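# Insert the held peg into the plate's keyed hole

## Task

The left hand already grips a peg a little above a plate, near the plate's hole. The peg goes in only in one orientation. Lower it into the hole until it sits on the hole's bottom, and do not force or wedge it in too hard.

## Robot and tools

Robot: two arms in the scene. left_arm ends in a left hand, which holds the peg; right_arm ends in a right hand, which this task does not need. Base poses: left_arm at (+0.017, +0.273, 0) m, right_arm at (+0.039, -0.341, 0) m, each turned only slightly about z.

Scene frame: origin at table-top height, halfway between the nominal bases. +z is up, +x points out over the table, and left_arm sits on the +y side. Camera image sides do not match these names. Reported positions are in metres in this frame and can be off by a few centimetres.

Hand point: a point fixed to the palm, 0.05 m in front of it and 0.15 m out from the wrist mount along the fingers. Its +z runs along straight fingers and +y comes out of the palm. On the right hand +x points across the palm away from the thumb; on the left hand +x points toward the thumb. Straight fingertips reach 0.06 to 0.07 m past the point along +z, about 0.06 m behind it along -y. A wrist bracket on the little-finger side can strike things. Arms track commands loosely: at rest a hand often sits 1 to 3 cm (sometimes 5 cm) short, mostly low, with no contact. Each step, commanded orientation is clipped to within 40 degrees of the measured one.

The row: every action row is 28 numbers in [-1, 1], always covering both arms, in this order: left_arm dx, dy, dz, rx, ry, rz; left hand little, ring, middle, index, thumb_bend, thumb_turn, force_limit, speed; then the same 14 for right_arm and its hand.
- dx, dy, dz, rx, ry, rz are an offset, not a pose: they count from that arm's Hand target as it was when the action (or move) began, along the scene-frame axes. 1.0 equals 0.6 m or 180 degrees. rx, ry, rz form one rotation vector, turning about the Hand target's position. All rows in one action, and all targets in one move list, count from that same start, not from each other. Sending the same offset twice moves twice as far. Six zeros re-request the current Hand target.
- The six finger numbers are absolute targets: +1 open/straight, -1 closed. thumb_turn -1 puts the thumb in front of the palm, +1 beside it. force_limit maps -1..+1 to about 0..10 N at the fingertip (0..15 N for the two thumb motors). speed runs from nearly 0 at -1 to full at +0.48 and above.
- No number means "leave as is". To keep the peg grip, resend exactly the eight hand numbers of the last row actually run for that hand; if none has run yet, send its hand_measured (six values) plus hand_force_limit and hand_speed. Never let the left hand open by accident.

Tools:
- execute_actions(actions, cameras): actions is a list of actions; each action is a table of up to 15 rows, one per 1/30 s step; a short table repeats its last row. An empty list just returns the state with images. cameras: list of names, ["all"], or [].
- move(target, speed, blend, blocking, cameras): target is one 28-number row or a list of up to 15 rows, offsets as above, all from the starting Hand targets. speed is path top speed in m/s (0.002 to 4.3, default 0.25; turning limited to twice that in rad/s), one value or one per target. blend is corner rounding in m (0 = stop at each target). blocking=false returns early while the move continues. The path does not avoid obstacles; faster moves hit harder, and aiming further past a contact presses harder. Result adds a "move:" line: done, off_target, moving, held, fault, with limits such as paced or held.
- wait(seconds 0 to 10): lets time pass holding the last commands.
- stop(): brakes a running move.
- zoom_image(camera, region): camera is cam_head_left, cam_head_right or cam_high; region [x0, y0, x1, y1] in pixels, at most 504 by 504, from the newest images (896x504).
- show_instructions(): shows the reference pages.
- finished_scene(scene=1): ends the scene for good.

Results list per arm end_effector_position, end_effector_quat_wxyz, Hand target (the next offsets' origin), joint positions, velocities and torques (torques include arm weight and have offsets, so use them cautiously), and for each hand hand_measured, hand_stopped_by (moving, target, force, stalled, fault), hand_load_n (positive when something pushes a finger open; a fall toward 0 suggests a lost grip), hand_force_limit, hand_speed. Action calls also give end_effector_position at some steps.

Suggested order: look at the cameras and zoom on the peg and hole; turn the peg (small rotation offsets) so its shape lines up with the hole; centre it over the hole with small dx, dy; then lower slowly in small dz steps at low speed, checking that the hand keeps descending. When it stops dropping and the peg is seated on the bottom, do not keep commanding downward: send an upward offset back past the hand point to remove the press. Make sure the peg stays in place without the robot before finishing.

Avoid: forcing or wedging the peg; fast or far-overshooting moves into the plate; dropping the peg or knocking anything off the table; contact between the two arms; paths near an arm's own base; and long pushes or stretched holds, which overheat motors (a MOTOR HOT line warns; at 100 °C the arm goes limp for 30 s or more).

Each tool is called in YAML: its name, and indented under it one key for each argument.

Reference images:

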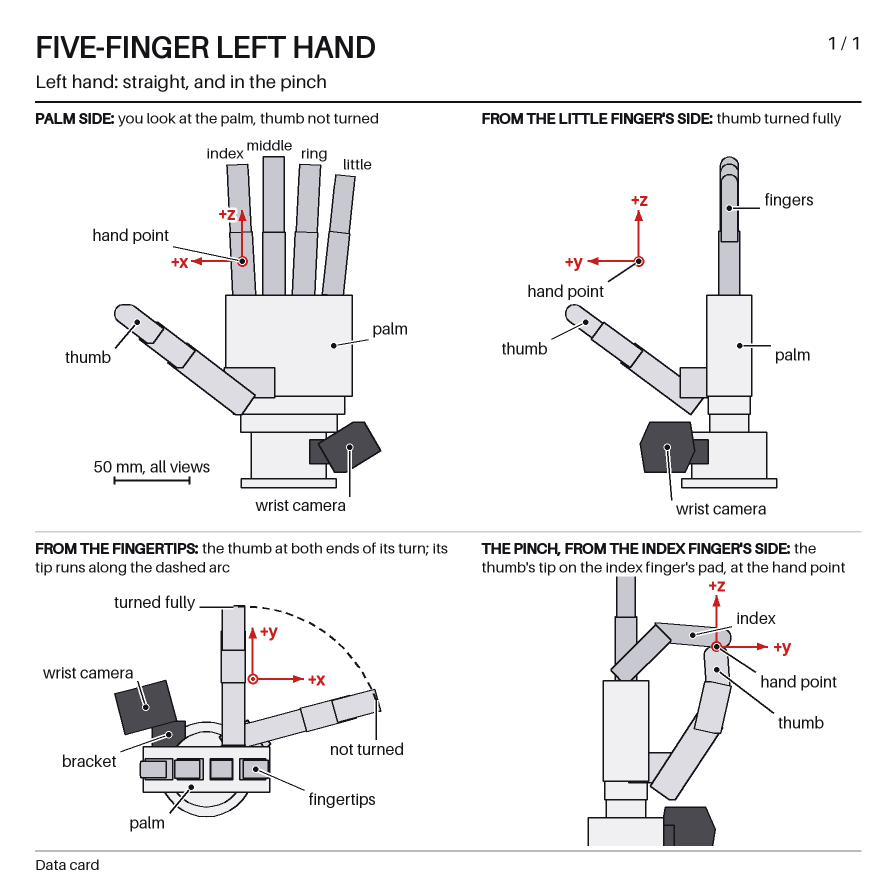

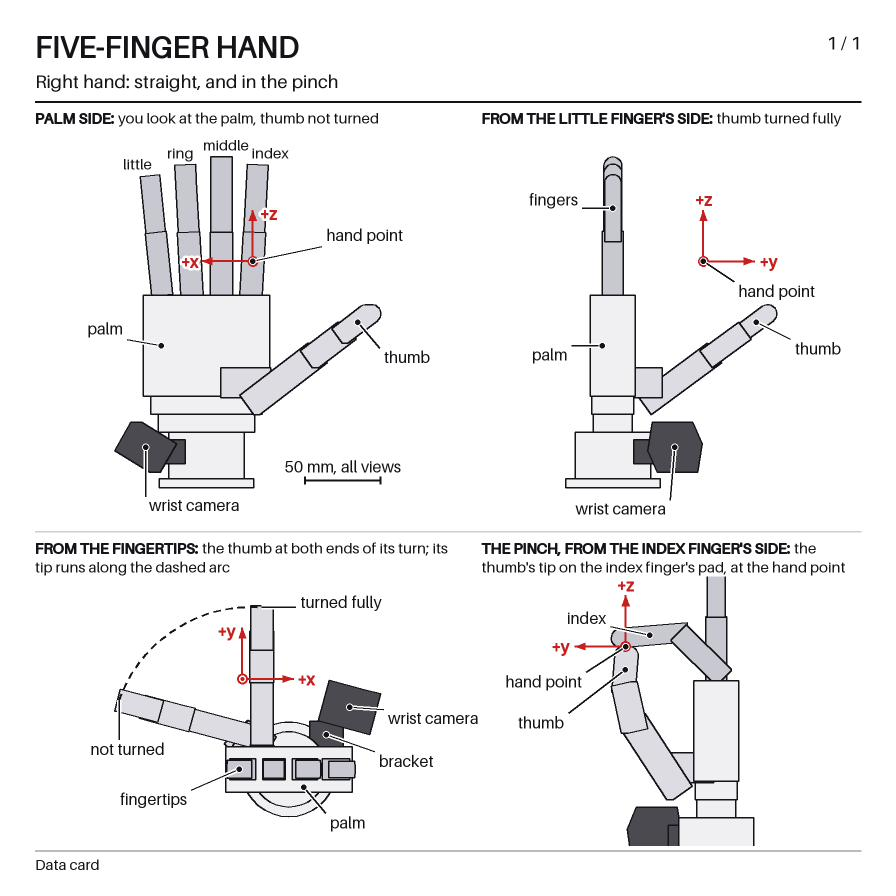

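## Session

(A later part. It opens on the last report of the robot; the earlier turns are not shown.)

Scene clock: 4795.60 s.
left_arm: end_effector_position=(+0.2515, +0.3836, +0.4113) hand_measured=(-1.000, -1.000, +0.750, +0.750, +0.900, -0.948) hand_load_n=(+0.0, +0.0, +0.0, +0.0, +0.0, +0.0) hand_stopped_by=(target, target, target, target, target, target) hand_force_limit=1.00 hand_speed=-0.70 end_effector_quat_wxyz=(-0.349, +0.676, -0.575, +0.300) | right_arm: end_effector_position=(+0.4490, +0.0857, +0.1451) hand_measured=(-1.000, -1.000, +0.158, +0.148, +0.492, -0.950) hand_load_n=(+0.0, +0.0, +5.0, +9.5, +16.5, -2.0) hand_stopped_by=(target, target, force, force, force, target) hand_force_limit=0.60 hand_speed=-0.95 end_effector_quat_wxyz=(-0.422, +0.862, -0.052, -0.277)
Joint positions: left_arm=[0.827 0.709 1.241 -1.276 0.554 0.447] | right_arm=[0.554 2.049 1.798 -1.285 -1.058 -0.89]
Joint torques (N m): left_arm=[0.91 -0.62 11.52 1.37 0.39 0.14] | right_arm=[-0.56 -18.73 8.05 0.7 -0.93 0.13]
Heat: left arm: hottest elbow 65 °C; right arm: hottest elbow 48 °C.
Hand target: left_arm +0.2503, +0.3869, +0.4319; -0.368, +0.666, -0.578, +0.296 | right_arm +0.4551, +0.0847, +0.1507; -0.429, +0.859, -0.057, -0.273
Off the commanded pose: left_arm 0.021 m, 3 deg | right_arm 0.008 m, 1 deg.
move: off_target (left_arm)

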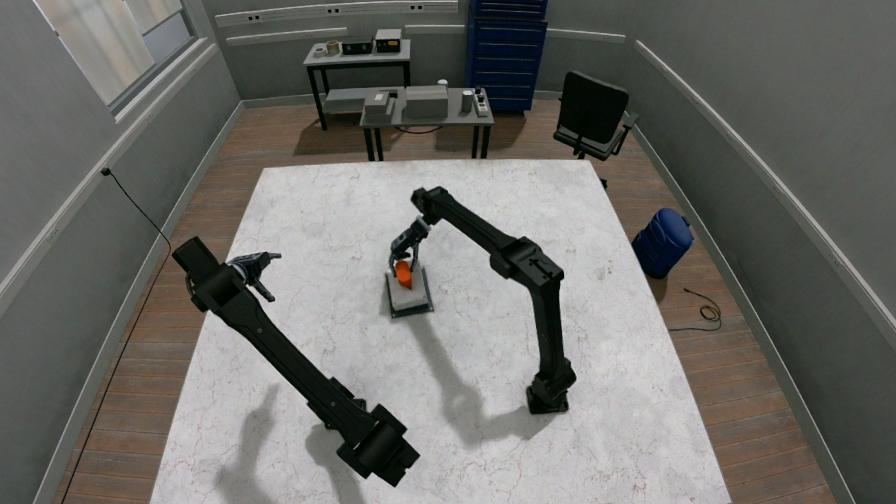

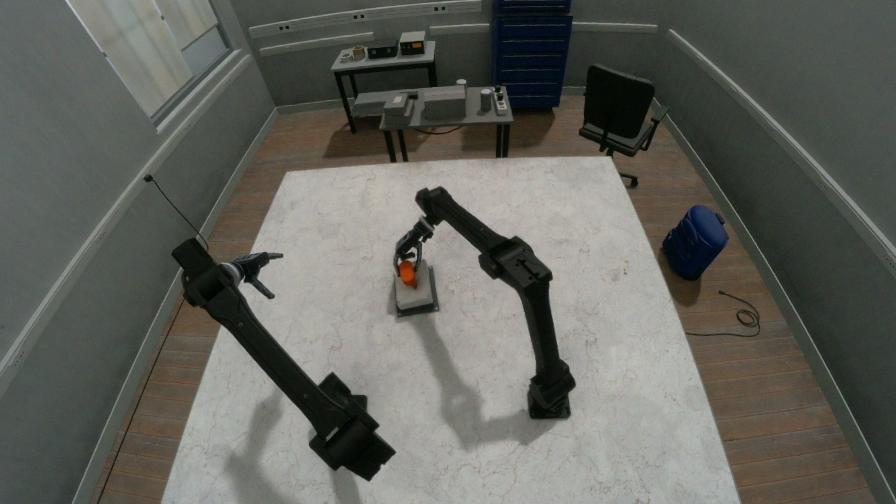

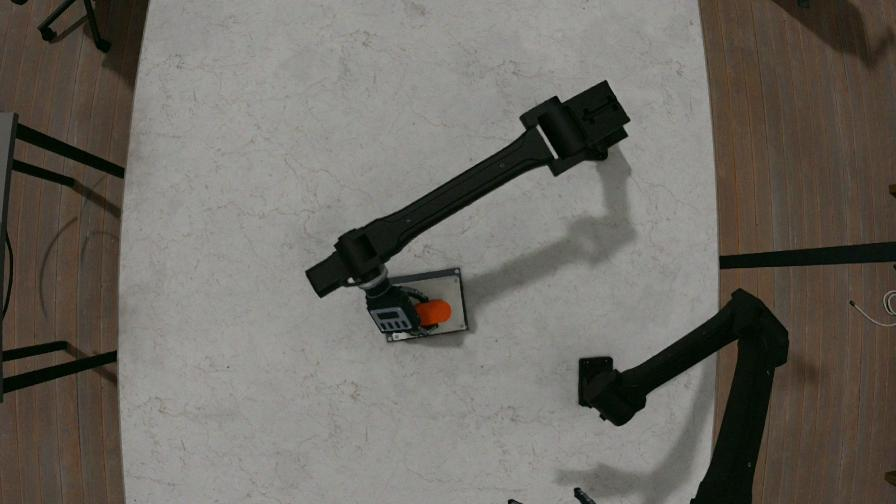

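move:
  target: [0,0,0,0,0,0,-1,-1,0.75,0.75,0.9,-0.948,1.0,-0.7,-0.009,0.0,0.002,0,0,0,-1,-1,-0.05,-0.05,0.05,-0.95,0.6,-0.95]
  speed: 0.1
  cameras: ["all"]

zoom_image:
  camera: "cam_high"
  region: [405, 275, 475, 335]

zoom_image:
  camera: "cam_head_left"
  region: [390, 260, 425, 295]

zoom_image:
  camera: "cam_head_right"
  region: [394, 260, 429, 295]

Scene clock: 4805.13 s.
left_arm: end_effector_position=(+0.2515, +0.3836, +0.4113) hand_measured=(-1.000, -1.000, +0.750, +0.750, +0.900, -0.948) hand_load_n=(+0.0, +0.0, +0.0, +0.0, +0.0, +0.0) hand_stopped_by=(target, target, target, target, target, target) hand_force_limit=1.00 hand_speed=-0.70 end_effector_quat_wxyz=(-0.349, +0.676, -0.575, +0.300) | right_arm: end_effector_position=(+0.4493, +0.0853, +0.1434) hand_measured=(-1.000, -1.000, +0.158, +0.148, +0.492, -0.950) hand_load_n=(+0.0, +0.0, +4.5, +9.5, +16.5, -1.5) hand_stopped_by=(target, target, force, force, force, target) hand_force_limit=0.60 hand_speed=-0.95 end_effector_quat_wxyz=(-0.424, +0.860, -0.057, -0.279)
Joint positions: left_arm=[0.827 0.709 1.241 -1.276 0.554 0.447] | right_arm=[0.551 2.049 1.79 -1.273 -1.063 -0.878]
Joint torques (N m): left_arm=[0.91 -0.62 11.51 1.37 0.39 0.14] | right_arm=[-0.03 -19.96 7.09 0.73 -0.74 0.1]
Heat: left arm: hottest elbow 65 °C; right arm: hottest elbow 47 °C.
Hand target: left_arm +0.2503, +0.3869, +0.4319; -0.368, +0.666, -0.578, +0.296 | right_arm +0.4496, +0.0846, +0.1518; -0.429, +0.859, -0.057, -0.273
Off the commanded pose: left_arm 0.021 m, 3 deg | right_arm 0.009 m, 1 deg.
move: off_target (left_arm)

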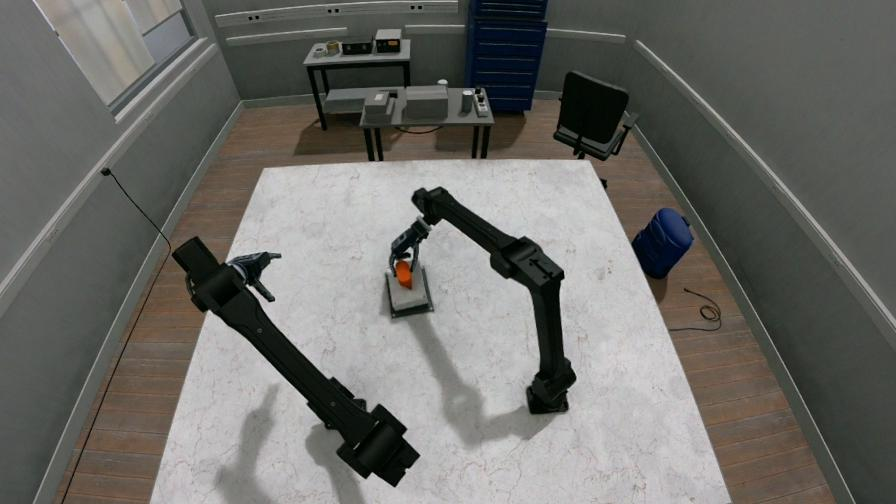

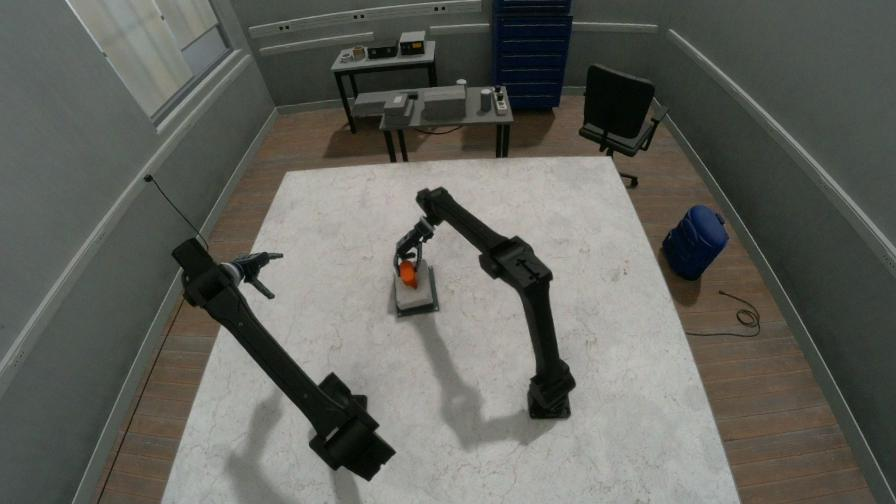

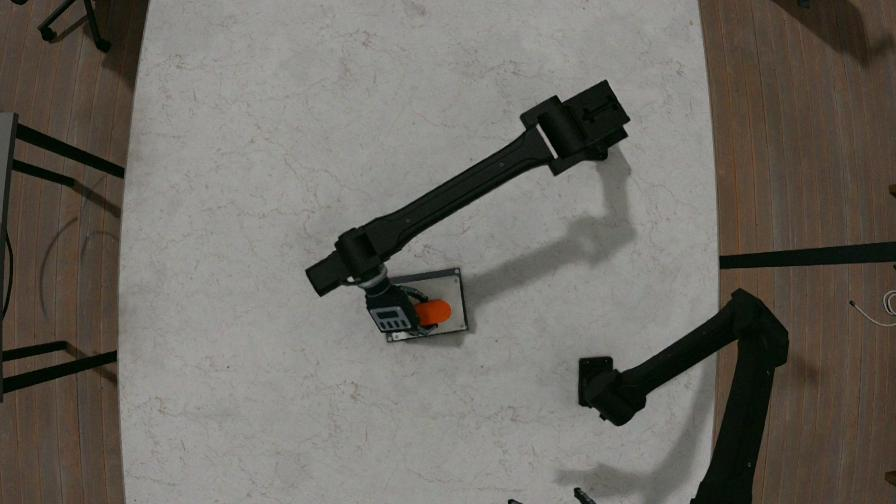

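Scaled by 7.200 from the camera's 896x504 image, which has a finer 1280x720 frame.

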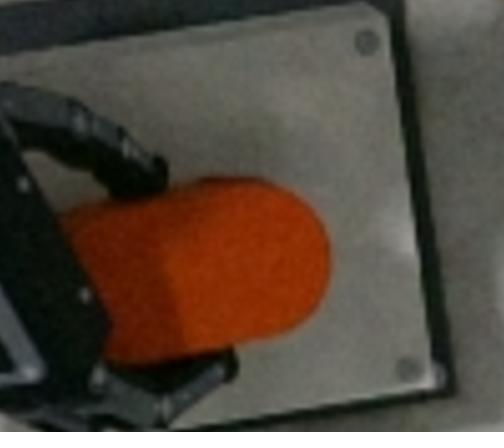

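Scaled by 14.400 from the camera's 896x504 image, which has a finer 1280x720 frame.

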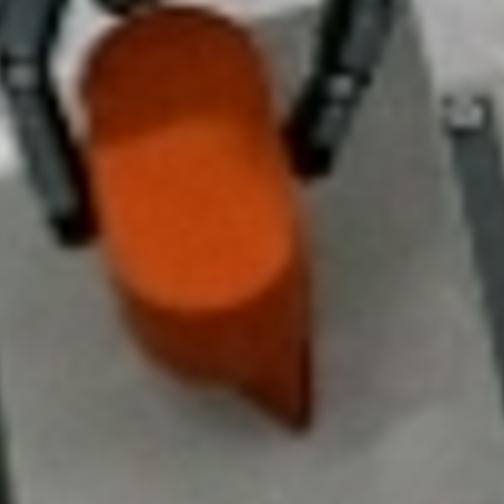

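Scaled by 14.400 from the camera's 896x504 image, which has a finer 1280x720 frame.

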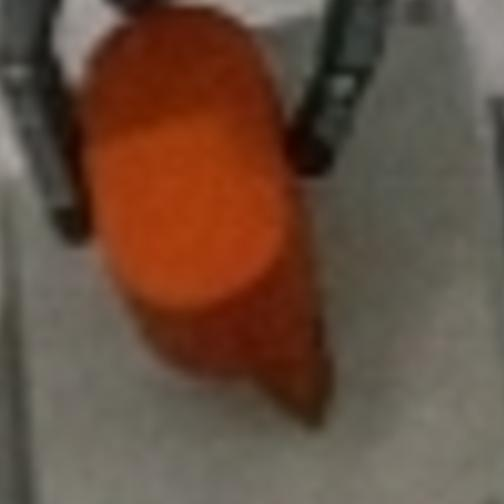

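move:
  target: [0,0,0,0,0,0,-1,-1,0.75,0.75,0.9,-0.948,1.0,-0.7,0.0,0.0,-0.010,0,0,0,-1,-1,-0.05,-0.05,0.05,-0.95,0.6,-0.95]
  speed: 0.1
  cameras: ["all"]

zoom_image:
  camera: "cam_high"
  region: [405, 275, 475, 335]

zoom_image:
  camera: "cam_head_left"
  region: [390, 260, 425, 295]

zoom_image:
  camera: "cam_head_right"
  region: [394, 260, 429, 295]

Scene clock: 4814.53 s.
left_arm: end_effector_position=(+0.2515, +0.3836, +0.4113) hand_measured=(-1.000, -1.000, +0.750, +0.750, +0.900, -0.948) hand_load_n=(+0.0, +0.5, +0.0, +0.0, +0.0, +0.0) hand_stopped_by=(target, target, target, target, target, target) hand_force_limit=1.00 hand_speed=-0.70 end_effector_quat_wxyz=(-0.349, +0.676, -0.575, +0.300) | right_arm: end_effector_position=(+0.4496, +0.0852, +0.1430) hand_measured=(-1.000, -1.000, +0.158, +0.148, +0.492, -0.950) hand_load_n=(+0.0, +0.0, +4.5, +10.0, +16.5, -1.0) hand_stopped_by=(target, target, force, force, force, target) hand_force_limit=0.60 hand_speed=-0.95 end_effector_quat_wxyz=(-0.425, +0.859, -0.059, -0.279)
Joint positions: left_arm=[0.827 0.709 1.241 -1.276 0.554 0.447] | right_arm=[0.55 2.047 1.784 -1.263 -1.066 -0.871]
Joint torques (N m): left_arm=[0.91 -0.62 11.52 1.39 0.39 0.14] | right_arm=[0.09 -19.37 6.86 0.98 -0.62 0.03]
Heat: left arm: hottest elbow 65 °C; right arm: hottest elbow 46 °C.
Hand target: left_arm +0.2503, +0.3869, +0.4319; -0.368, +0.666, -0.578, +0.296 | right_arm +0.4497, +0.0846, +0.1458; -0.429, +0.859, -0.057, -0.273
Off the commanded pose: left_arm 0.021 m, 3 deg | right_arm 0.003 m, 1 deg.
move: off_target (left_arm)

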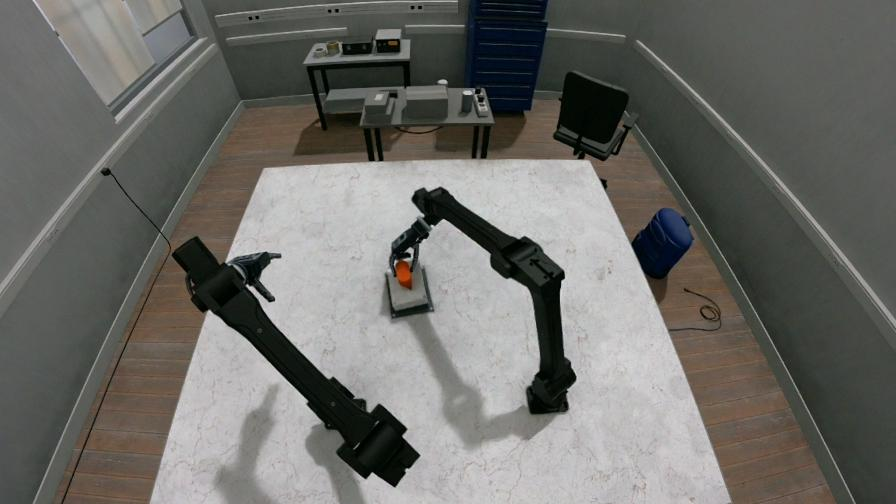

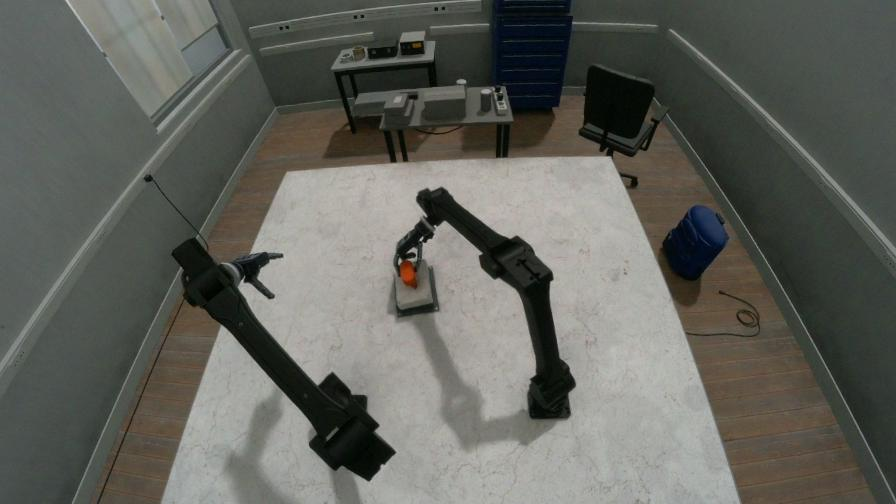

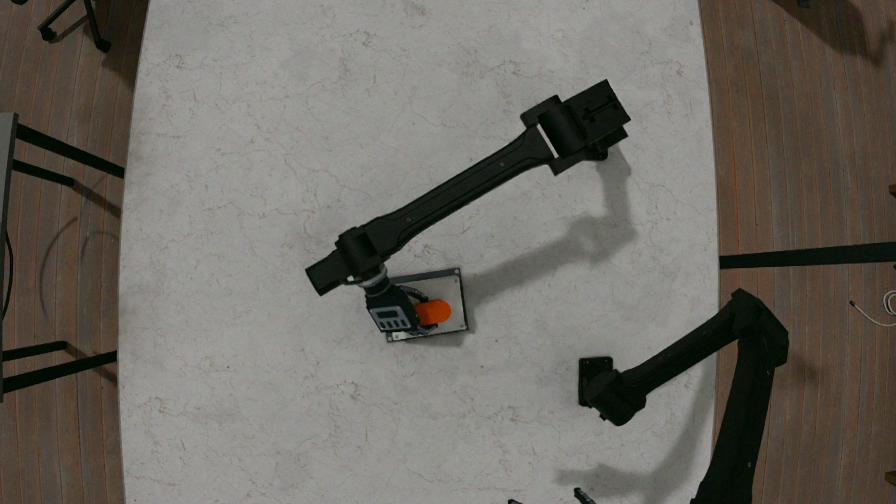

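Scaled by 7.200 from the camera's 896x504 image, which has a finer 1280x720 frame.

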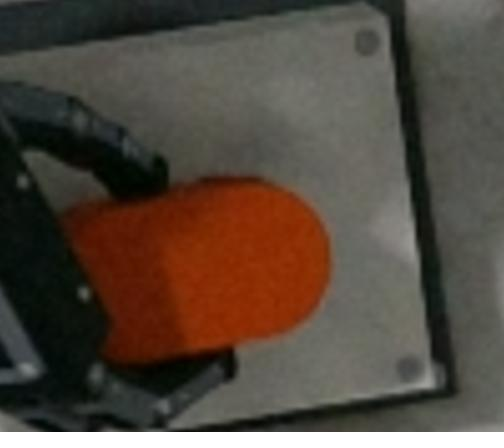

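Scaled by 14.400 from the camera's 896x504 image, which has a finer 1280x720 frame.

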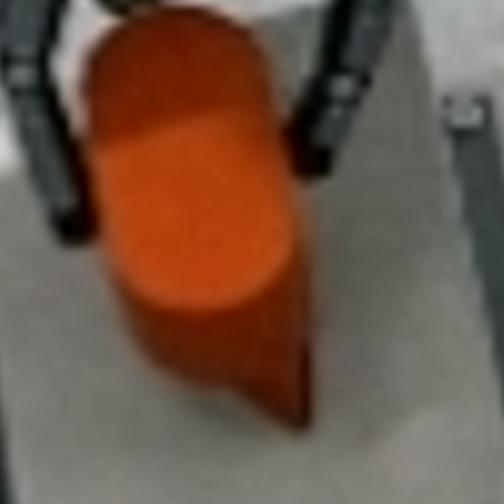

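Scaled by 14.400 from the camera's 896x504 image, which has a finer 1280x720 frame.

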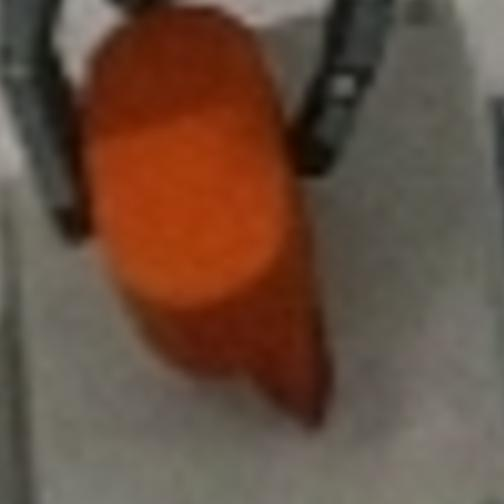

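move:
  target: [0,0,0,0,0,0,-1,-1,0.75,0.75,0.9,-0.948,1.0,-0.7,-0.012,0.0,0.004,0,0,0,-1,-1,-0.05,-0.05,0.05,-0.95,0.6,-0.95]
  speed: 0.1
  cameras: ["cam_high","cam_head_left"]

zoom_image:
  camera: "cam_high"
  region: [405, 275, 475, 335]

zoom_image:
  camera: "cam_head_left"
  region: [390, 260, 425, 295]

Scene clock: 4820.60 s.
left_arm: end_effector_position=(+0.2515, +0.3836, +0.4113) hand_measured=(-1.000, -1.000, +0.750, +0.750, +0.900, -0.948) hand_load_n=(+0.0, +0.0, +0.0, +0.0, +0.0, +0.5) hand_stopped_by=(target, target, target, target, target, target) hand_force_limit=1.00 hand_speed=-0.70 end_effector_quat_wxyz=(-0.349, +0.676, -0.575, +0.300) | right_arm: end_effector_position=(+0.4467, +0.0836, +0.1428) hand_measured=(-1.000, -1.000, +0.158, +0.148, +0.492, -0.950) hand_load_n=(+0.0, +0.0, +5.5, +9.5, +16.5, -1.5) hand_stopped_by=(target, target, force, force, force, target) hand_force_limit=0.60 hand_speed=-0.95 end_effector_quat_wxyz=(-0.429, +0.859, -0.057, -0.274)
Joint positions: left_arm=[0.827 0.709 1.241 -1.276 0.554 0.447] | right_arm=[0.55 2.031 1.758 -1.239 -1.067 -0.868]
Joint torques (N m): left_arm=[0.91 -0.56 11.52 1.39 0.39 0.14] | right_arm=[0.5 -19.6 6.87 0.59 -0.58 0.11]
Heat: left arm: hottest elbow 65 °C; right arm: hottest elbow 46 °C.
Hand target: left_arm +0.2503, +0.3869, +0.4319; -0.368, +0.666, -0.578, +0.296 | right_arm +0.4425, +0.0846, +0.1483; -0.429, +0.859, -0.057, -0.273
Off the commanded pose: left_arm 0.021 m, 3 deg | right_arm 0.007 m, 0 deg.
move: off_target (left_arm)
Images, in order (width x height): cam_head_left 896x504, cam_high 896x504.

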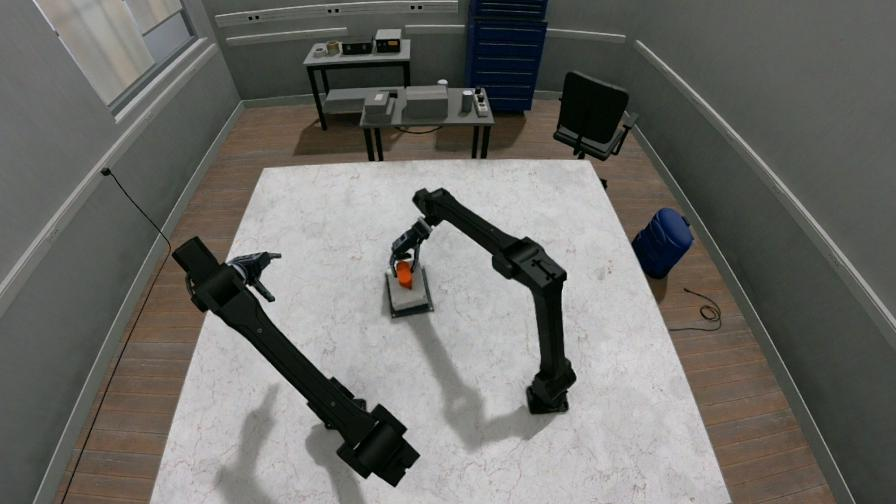

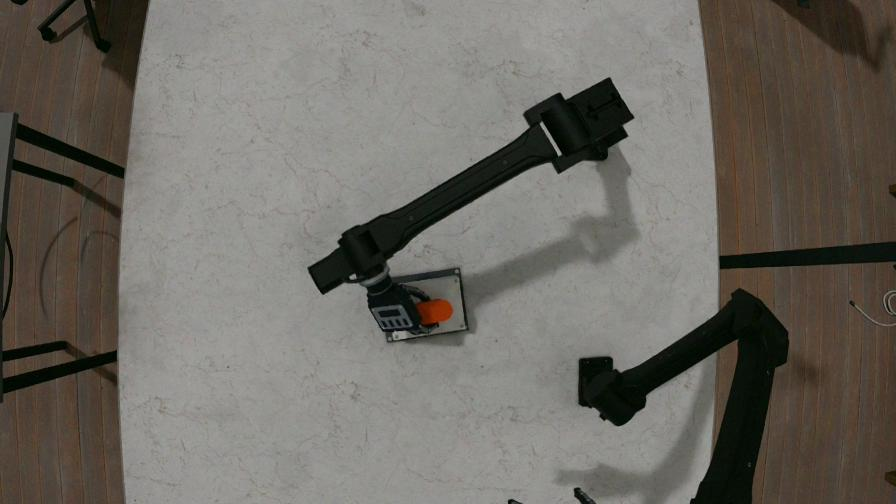

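Scaled by 7.200 from the camera's 896x504 image, which has a finer 1280x720 frame.

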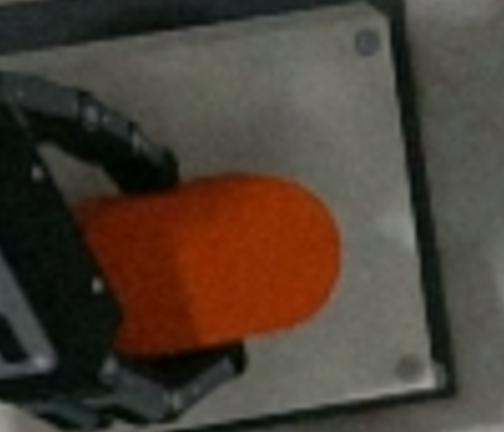

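Scaled by 14.400 from the camera's 896x504 image, which has a finer 1280x720 frame.

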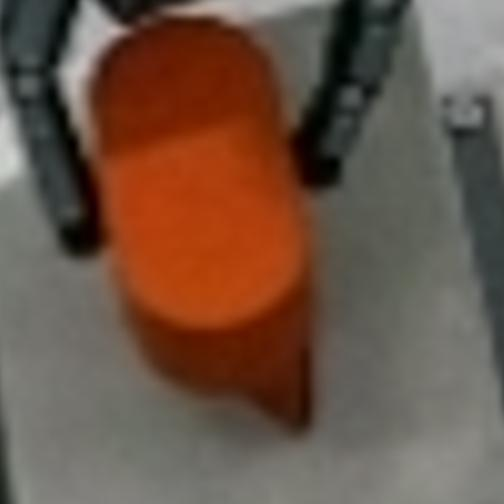

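move:
  target: [0,0,0,0,0,0,-1,-1,0.75,0.75,0.9,-0.948,1.0,-0.7,-0.004,0.015,-0.006,0,0,0,-1,-1,-0.05,-0.05,0.05,-0.95,0.6,-0.95]
  speed: 0.1
  cameras: ["cam_high","cam_head_left"]

zoom_image:
  camera: "cam_high"
  region: [405, 275, 475, 335]

zoom_image:
  camera: "cam_head_left"
  region: [390, 260, 425, 295]

Scene clock: 4825.93 s.
left_arm: end_effector_position=(+0.2515, +0.3836, +0.4113) hand_measured=(-1.000, -1.000, +0.750, +0.750, +0.900, -0.948) hand_load_n=(+0.0, +0.0, +0.0, +0.0, +0.0, +0.0) hand_stopped_by=(target, target, target, target, target, target) hand_force_limit=1.00 hand_speed=-0.70 end_effector_quat_wxyz=(-0.349, +0.676, -0.575, +0.300) | right_arm: end_effector_position=(+0.4474, +0.0848, +0.1427) hand_measured=(-1.000, -1.000, +0.158, +0.148, +0.492, -0.950) hand_load_n=(+0.0, +0.0, +4.5, +9.0, +16.5, -1.0) hand_stopped_by=(target, target, force, force, force, target) hand_force_limit=0.60 hand_speed=-0.95 end_effector_quat_wxyz=(-0.427, +0.859, -0.067, -0.275)
Joint positions: left_arm=[0.827 0.709 1.241 -1.276 0.554 0.447] | right_arm=[0.55 2.029 1.752 -1.219 -1.064 -0.835]
Joint torques (N m): left_arm=[0.97 -0.62 11.51 1.37 0.39 0.14] | right_arm=[1.61 -18.96 7.05 1.31 -0.65 0.09]
Heat: left arm: hottest elbow 65 °C; right arm: hottest elbow 46 °C.
Hand target: left_arm +0.2503, +0.3869, +0.4319; -0.368, +0.666, -0.578, +0.296 | right_arm +0.4402, +0.0936, +0.1447; -0.429, +0.859, -0.057, -0.273
Off the commanded pose: left_arm 0.021 m, 3 deg | right_arm 0.012 m, 1 deg.
move: off_target (left_arm, right_arm)
Images, in order (width x height): cam_head_left 896x504, cam_high 896x504.

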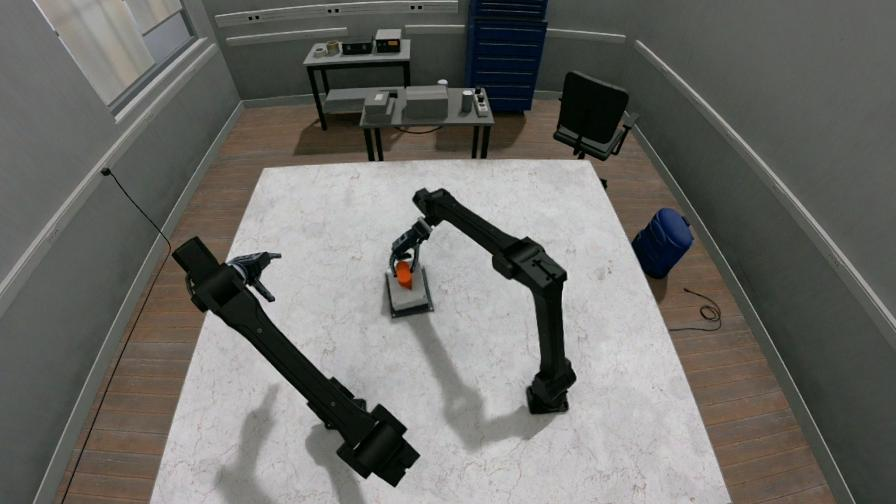

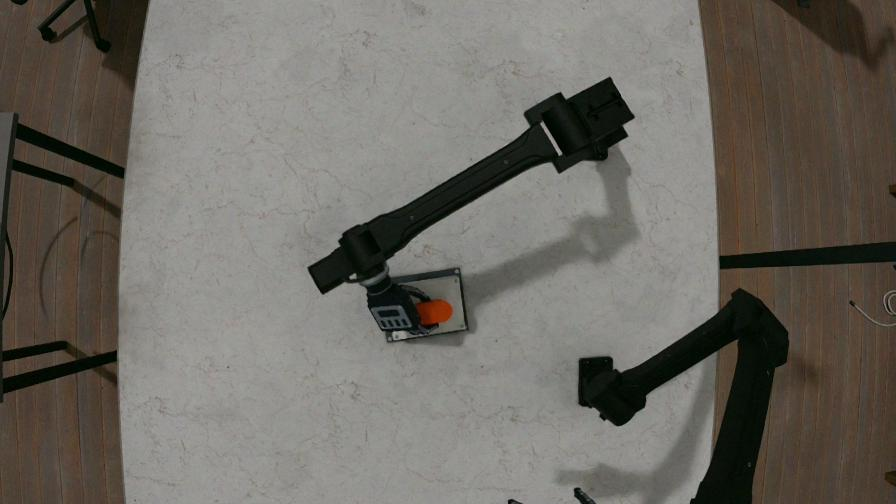

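Scaled by 7.200 from the camera's 896x504 image, which has a finer 1280x720 frame.

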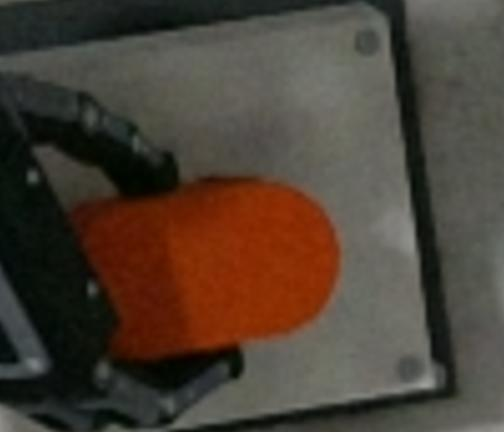

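Scaled by 14.400 from the camera's 896x504 image, which has a finer 1280x720 frame.

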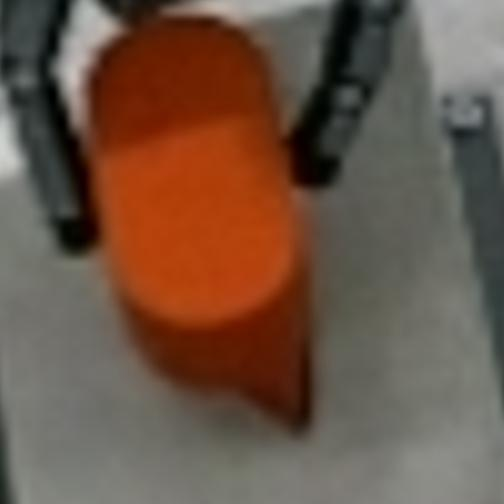

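zoom_image:
  camera: "cam_head_left"
  region: [430, 0, 700, 160]

zoom_image:
  camera: "cam_head_left"
  region: [150, 0, 420, 160]

Scaled by 1.867 from the camera's 896x504 image, which has a finer 1280x720 frame.

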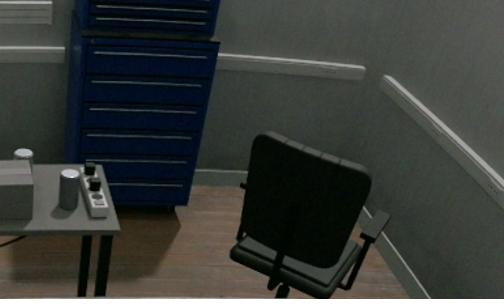

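Scaled by 1.867 from the camera's 896x504 image, which has a finer 1280x720 frame.

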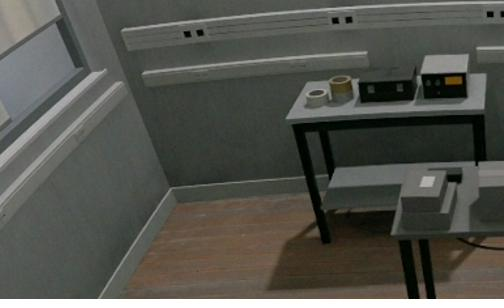

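move:
  target:
    - [0,0,0,0,0,0,-1,-1,0.75,0.75,0.9,-0.948,1.0,-0.7,0.006,0.0,0.09,0,0,0,-1,-1,-0.05,-0.05,0.05,-0.95,0.6,-0.95]
    - [0,0,0,0,0,0,-1,-1,0.75,0.75,0.9,-0.948,1.0,-0.7,0.0237,-0.0035,0.12,-0.019,0,0,-1,-1,-0.05,-0.05,0.05,-0.95,0.6,-0.95]
    - [0,0,0,0,0,0,-1,-1,0.75,0.75,0.9,-0.948,1.0,-0.7,0.0237,-0.0035,0.045,-0.019,0,0,-1,-1,-0.05,-0.05,0.05,-0.95,0.6,-0.95]
  speed: 0.12
  cameras: ["all"]

zoom_image:
  camera: "cam_high"
  region: [405, 275, 475, 335]

zoom_image:
  camera: "cam_head_left"
  region: [390, 260, 425, 295]

zoom_image:
  camera: "cam_head_right"
  region: [394, 260, 429, 295]

Scene clock: 4870.50 s.
left_arm: end_effector_position=(+0.2515, +0.3836, +0.4113) hand_measured=(-1.000, -1.000, +0.750, +0.750, +0.900, -0.948) hand_load_n=(+0.0, +0.0, +0.0, -0.5, +0.0, +0.0) hand_stopped_by=(target, target, target, target, target, target) hand_force_limit=1.00 hand_speed=-0.70 end_effector_quat_wxyz=(-0.349, +0.676, -0.575, +0.300) | right_arm: end_effector_position=(+0.4557, +0.0830, +0.1666) hand_measured=(-1.000, -1.000, +0.158, +0.148, +0.492, -0.950) hand_load_n=(+0.0, +0.0, +7.0, +9.0, +17.0, -1.5) hand_stopped_by=(target, target, force, force, force, target) hand_force_limit=0.60 hand_speed=-0.95 end_effector_quat_wxyz=(-0.397, +0.873, -0.075, -0.274)
Joint positions: left_arm=[0.827 0.709 1.241 -1.276 0.554 0.447] | right_arm=[0.552 2.049 1.869 -1.359 -1.007 -0.845]
Joint torques (N m): left_arm=[0.91 -0.56 11.52 1.37 0.39 0.14] | right_arm=[1.03 -18.49 8.54 0.57 -0.86 0.03]
Heat: left arm: hottest elbow 65 °C; right arm: hottest elbow 44 °C.
Hand target: left_arm +0.2503, +0.3869, +0.4319; -0.368, +0.666, -0.578, +0.296 | right_arm +0.4544, +0.0915, +0.1716; -0.403, +0.872, -0.065, -0.271
Off the commanded pose: left_arm 0.021 m, 3 deg | right_arm 0.010 m, 1 deg.
move: off_target (left_arm)

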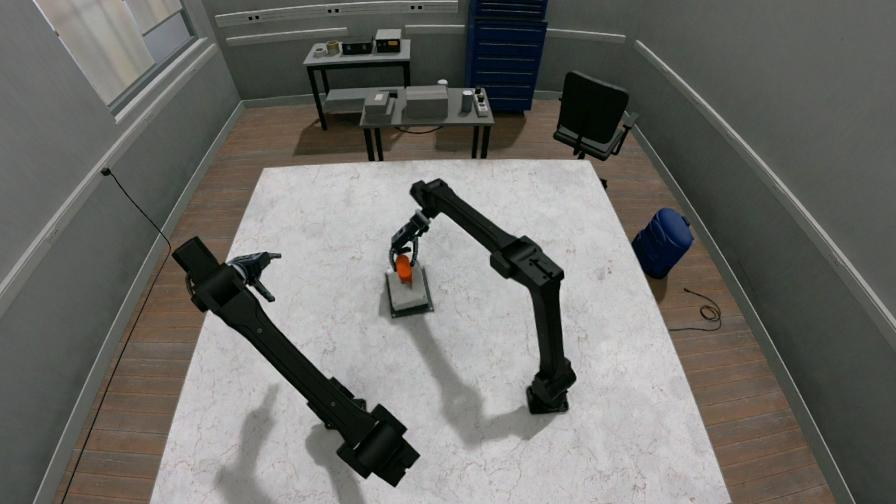

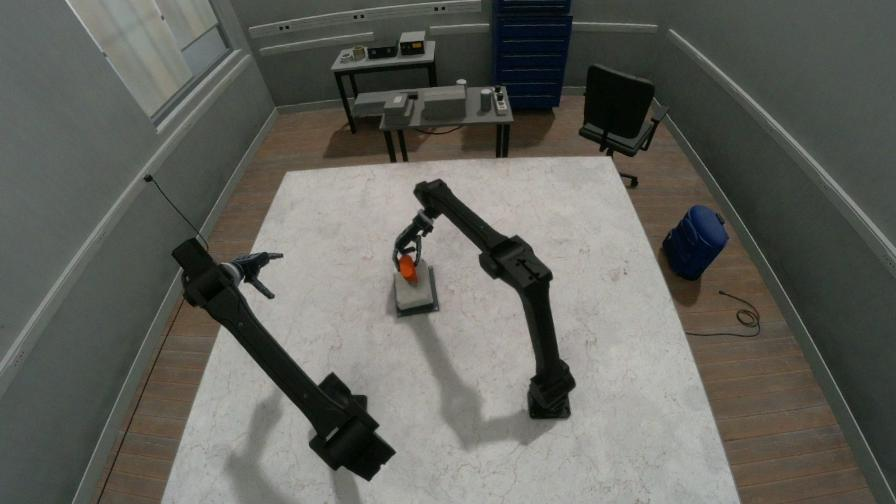

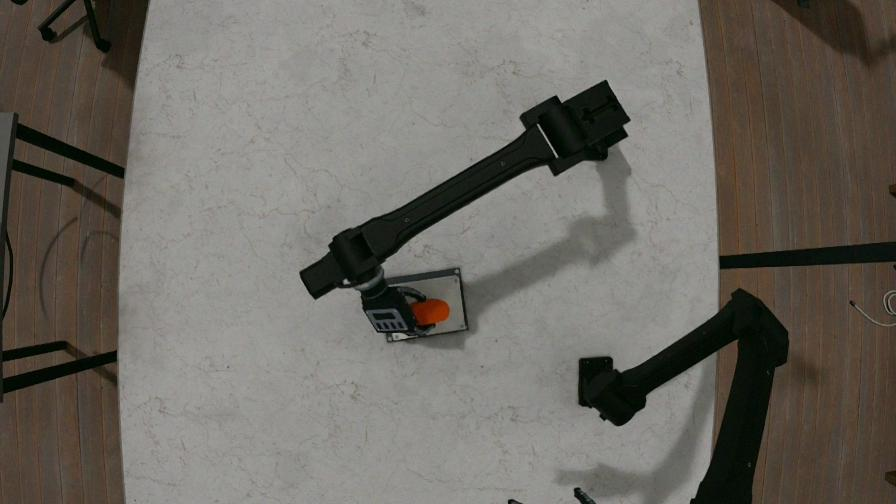

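Scaled by 7.200 from the camera's 896x504 image, which has a finer 1280x720 frame.

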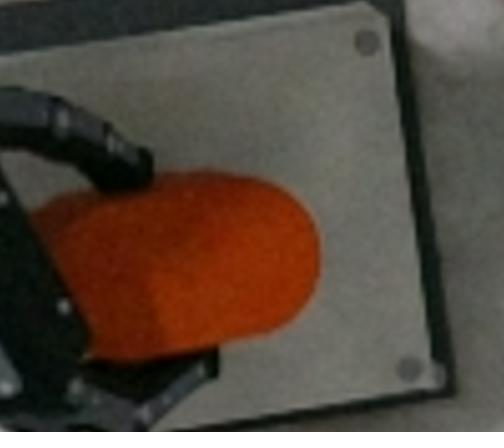

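Scaled by 14.400 from the camera's 896x504 image, which has a finer 1280x720 frame.

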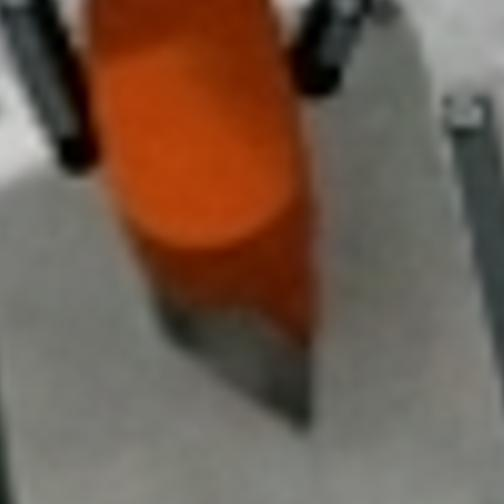

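Scaled by 14.400 from the camera's 896x504 image, which has a finer 1280x720 frame.

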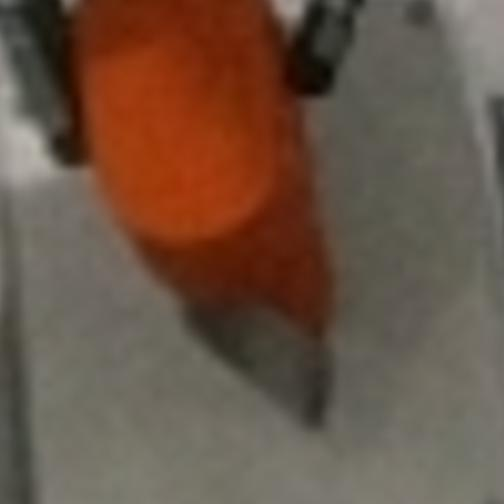

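zoom_image:
  camera: "cam_head_left"
  region: [396, 262, 418, 294]

zoom_image:
  camera: "cam_head_right"
  region: [398, 262, 420, 294]

zoom_image:
  camera: "cam_high"
  region: [408, 290, 458, 330]

Scaled by 15.750 from the camera's 896x504 image, which has a finer 1280x720 frame.

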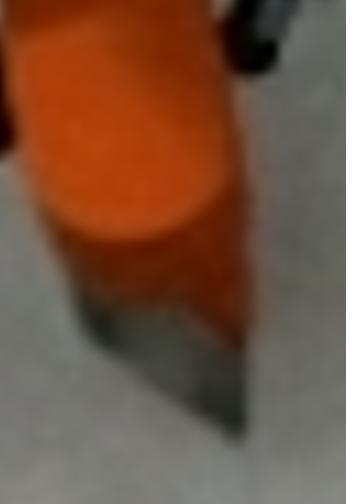

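Scaled by 15.750 from the camera's 896x504 image, which has a finer 1280x720 frame.

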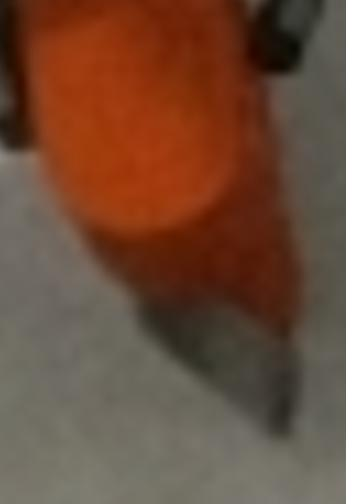

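Scaled by 10.080 from the camera's 896x504 image, which has a finer 1280x720 frame.

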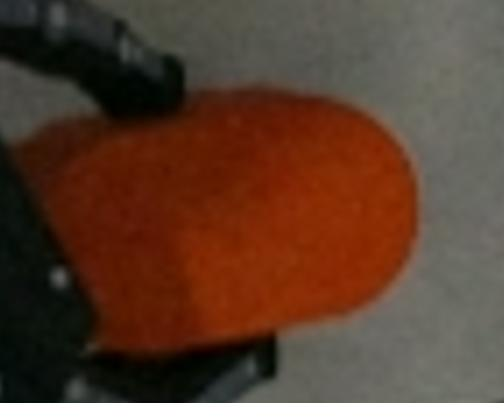

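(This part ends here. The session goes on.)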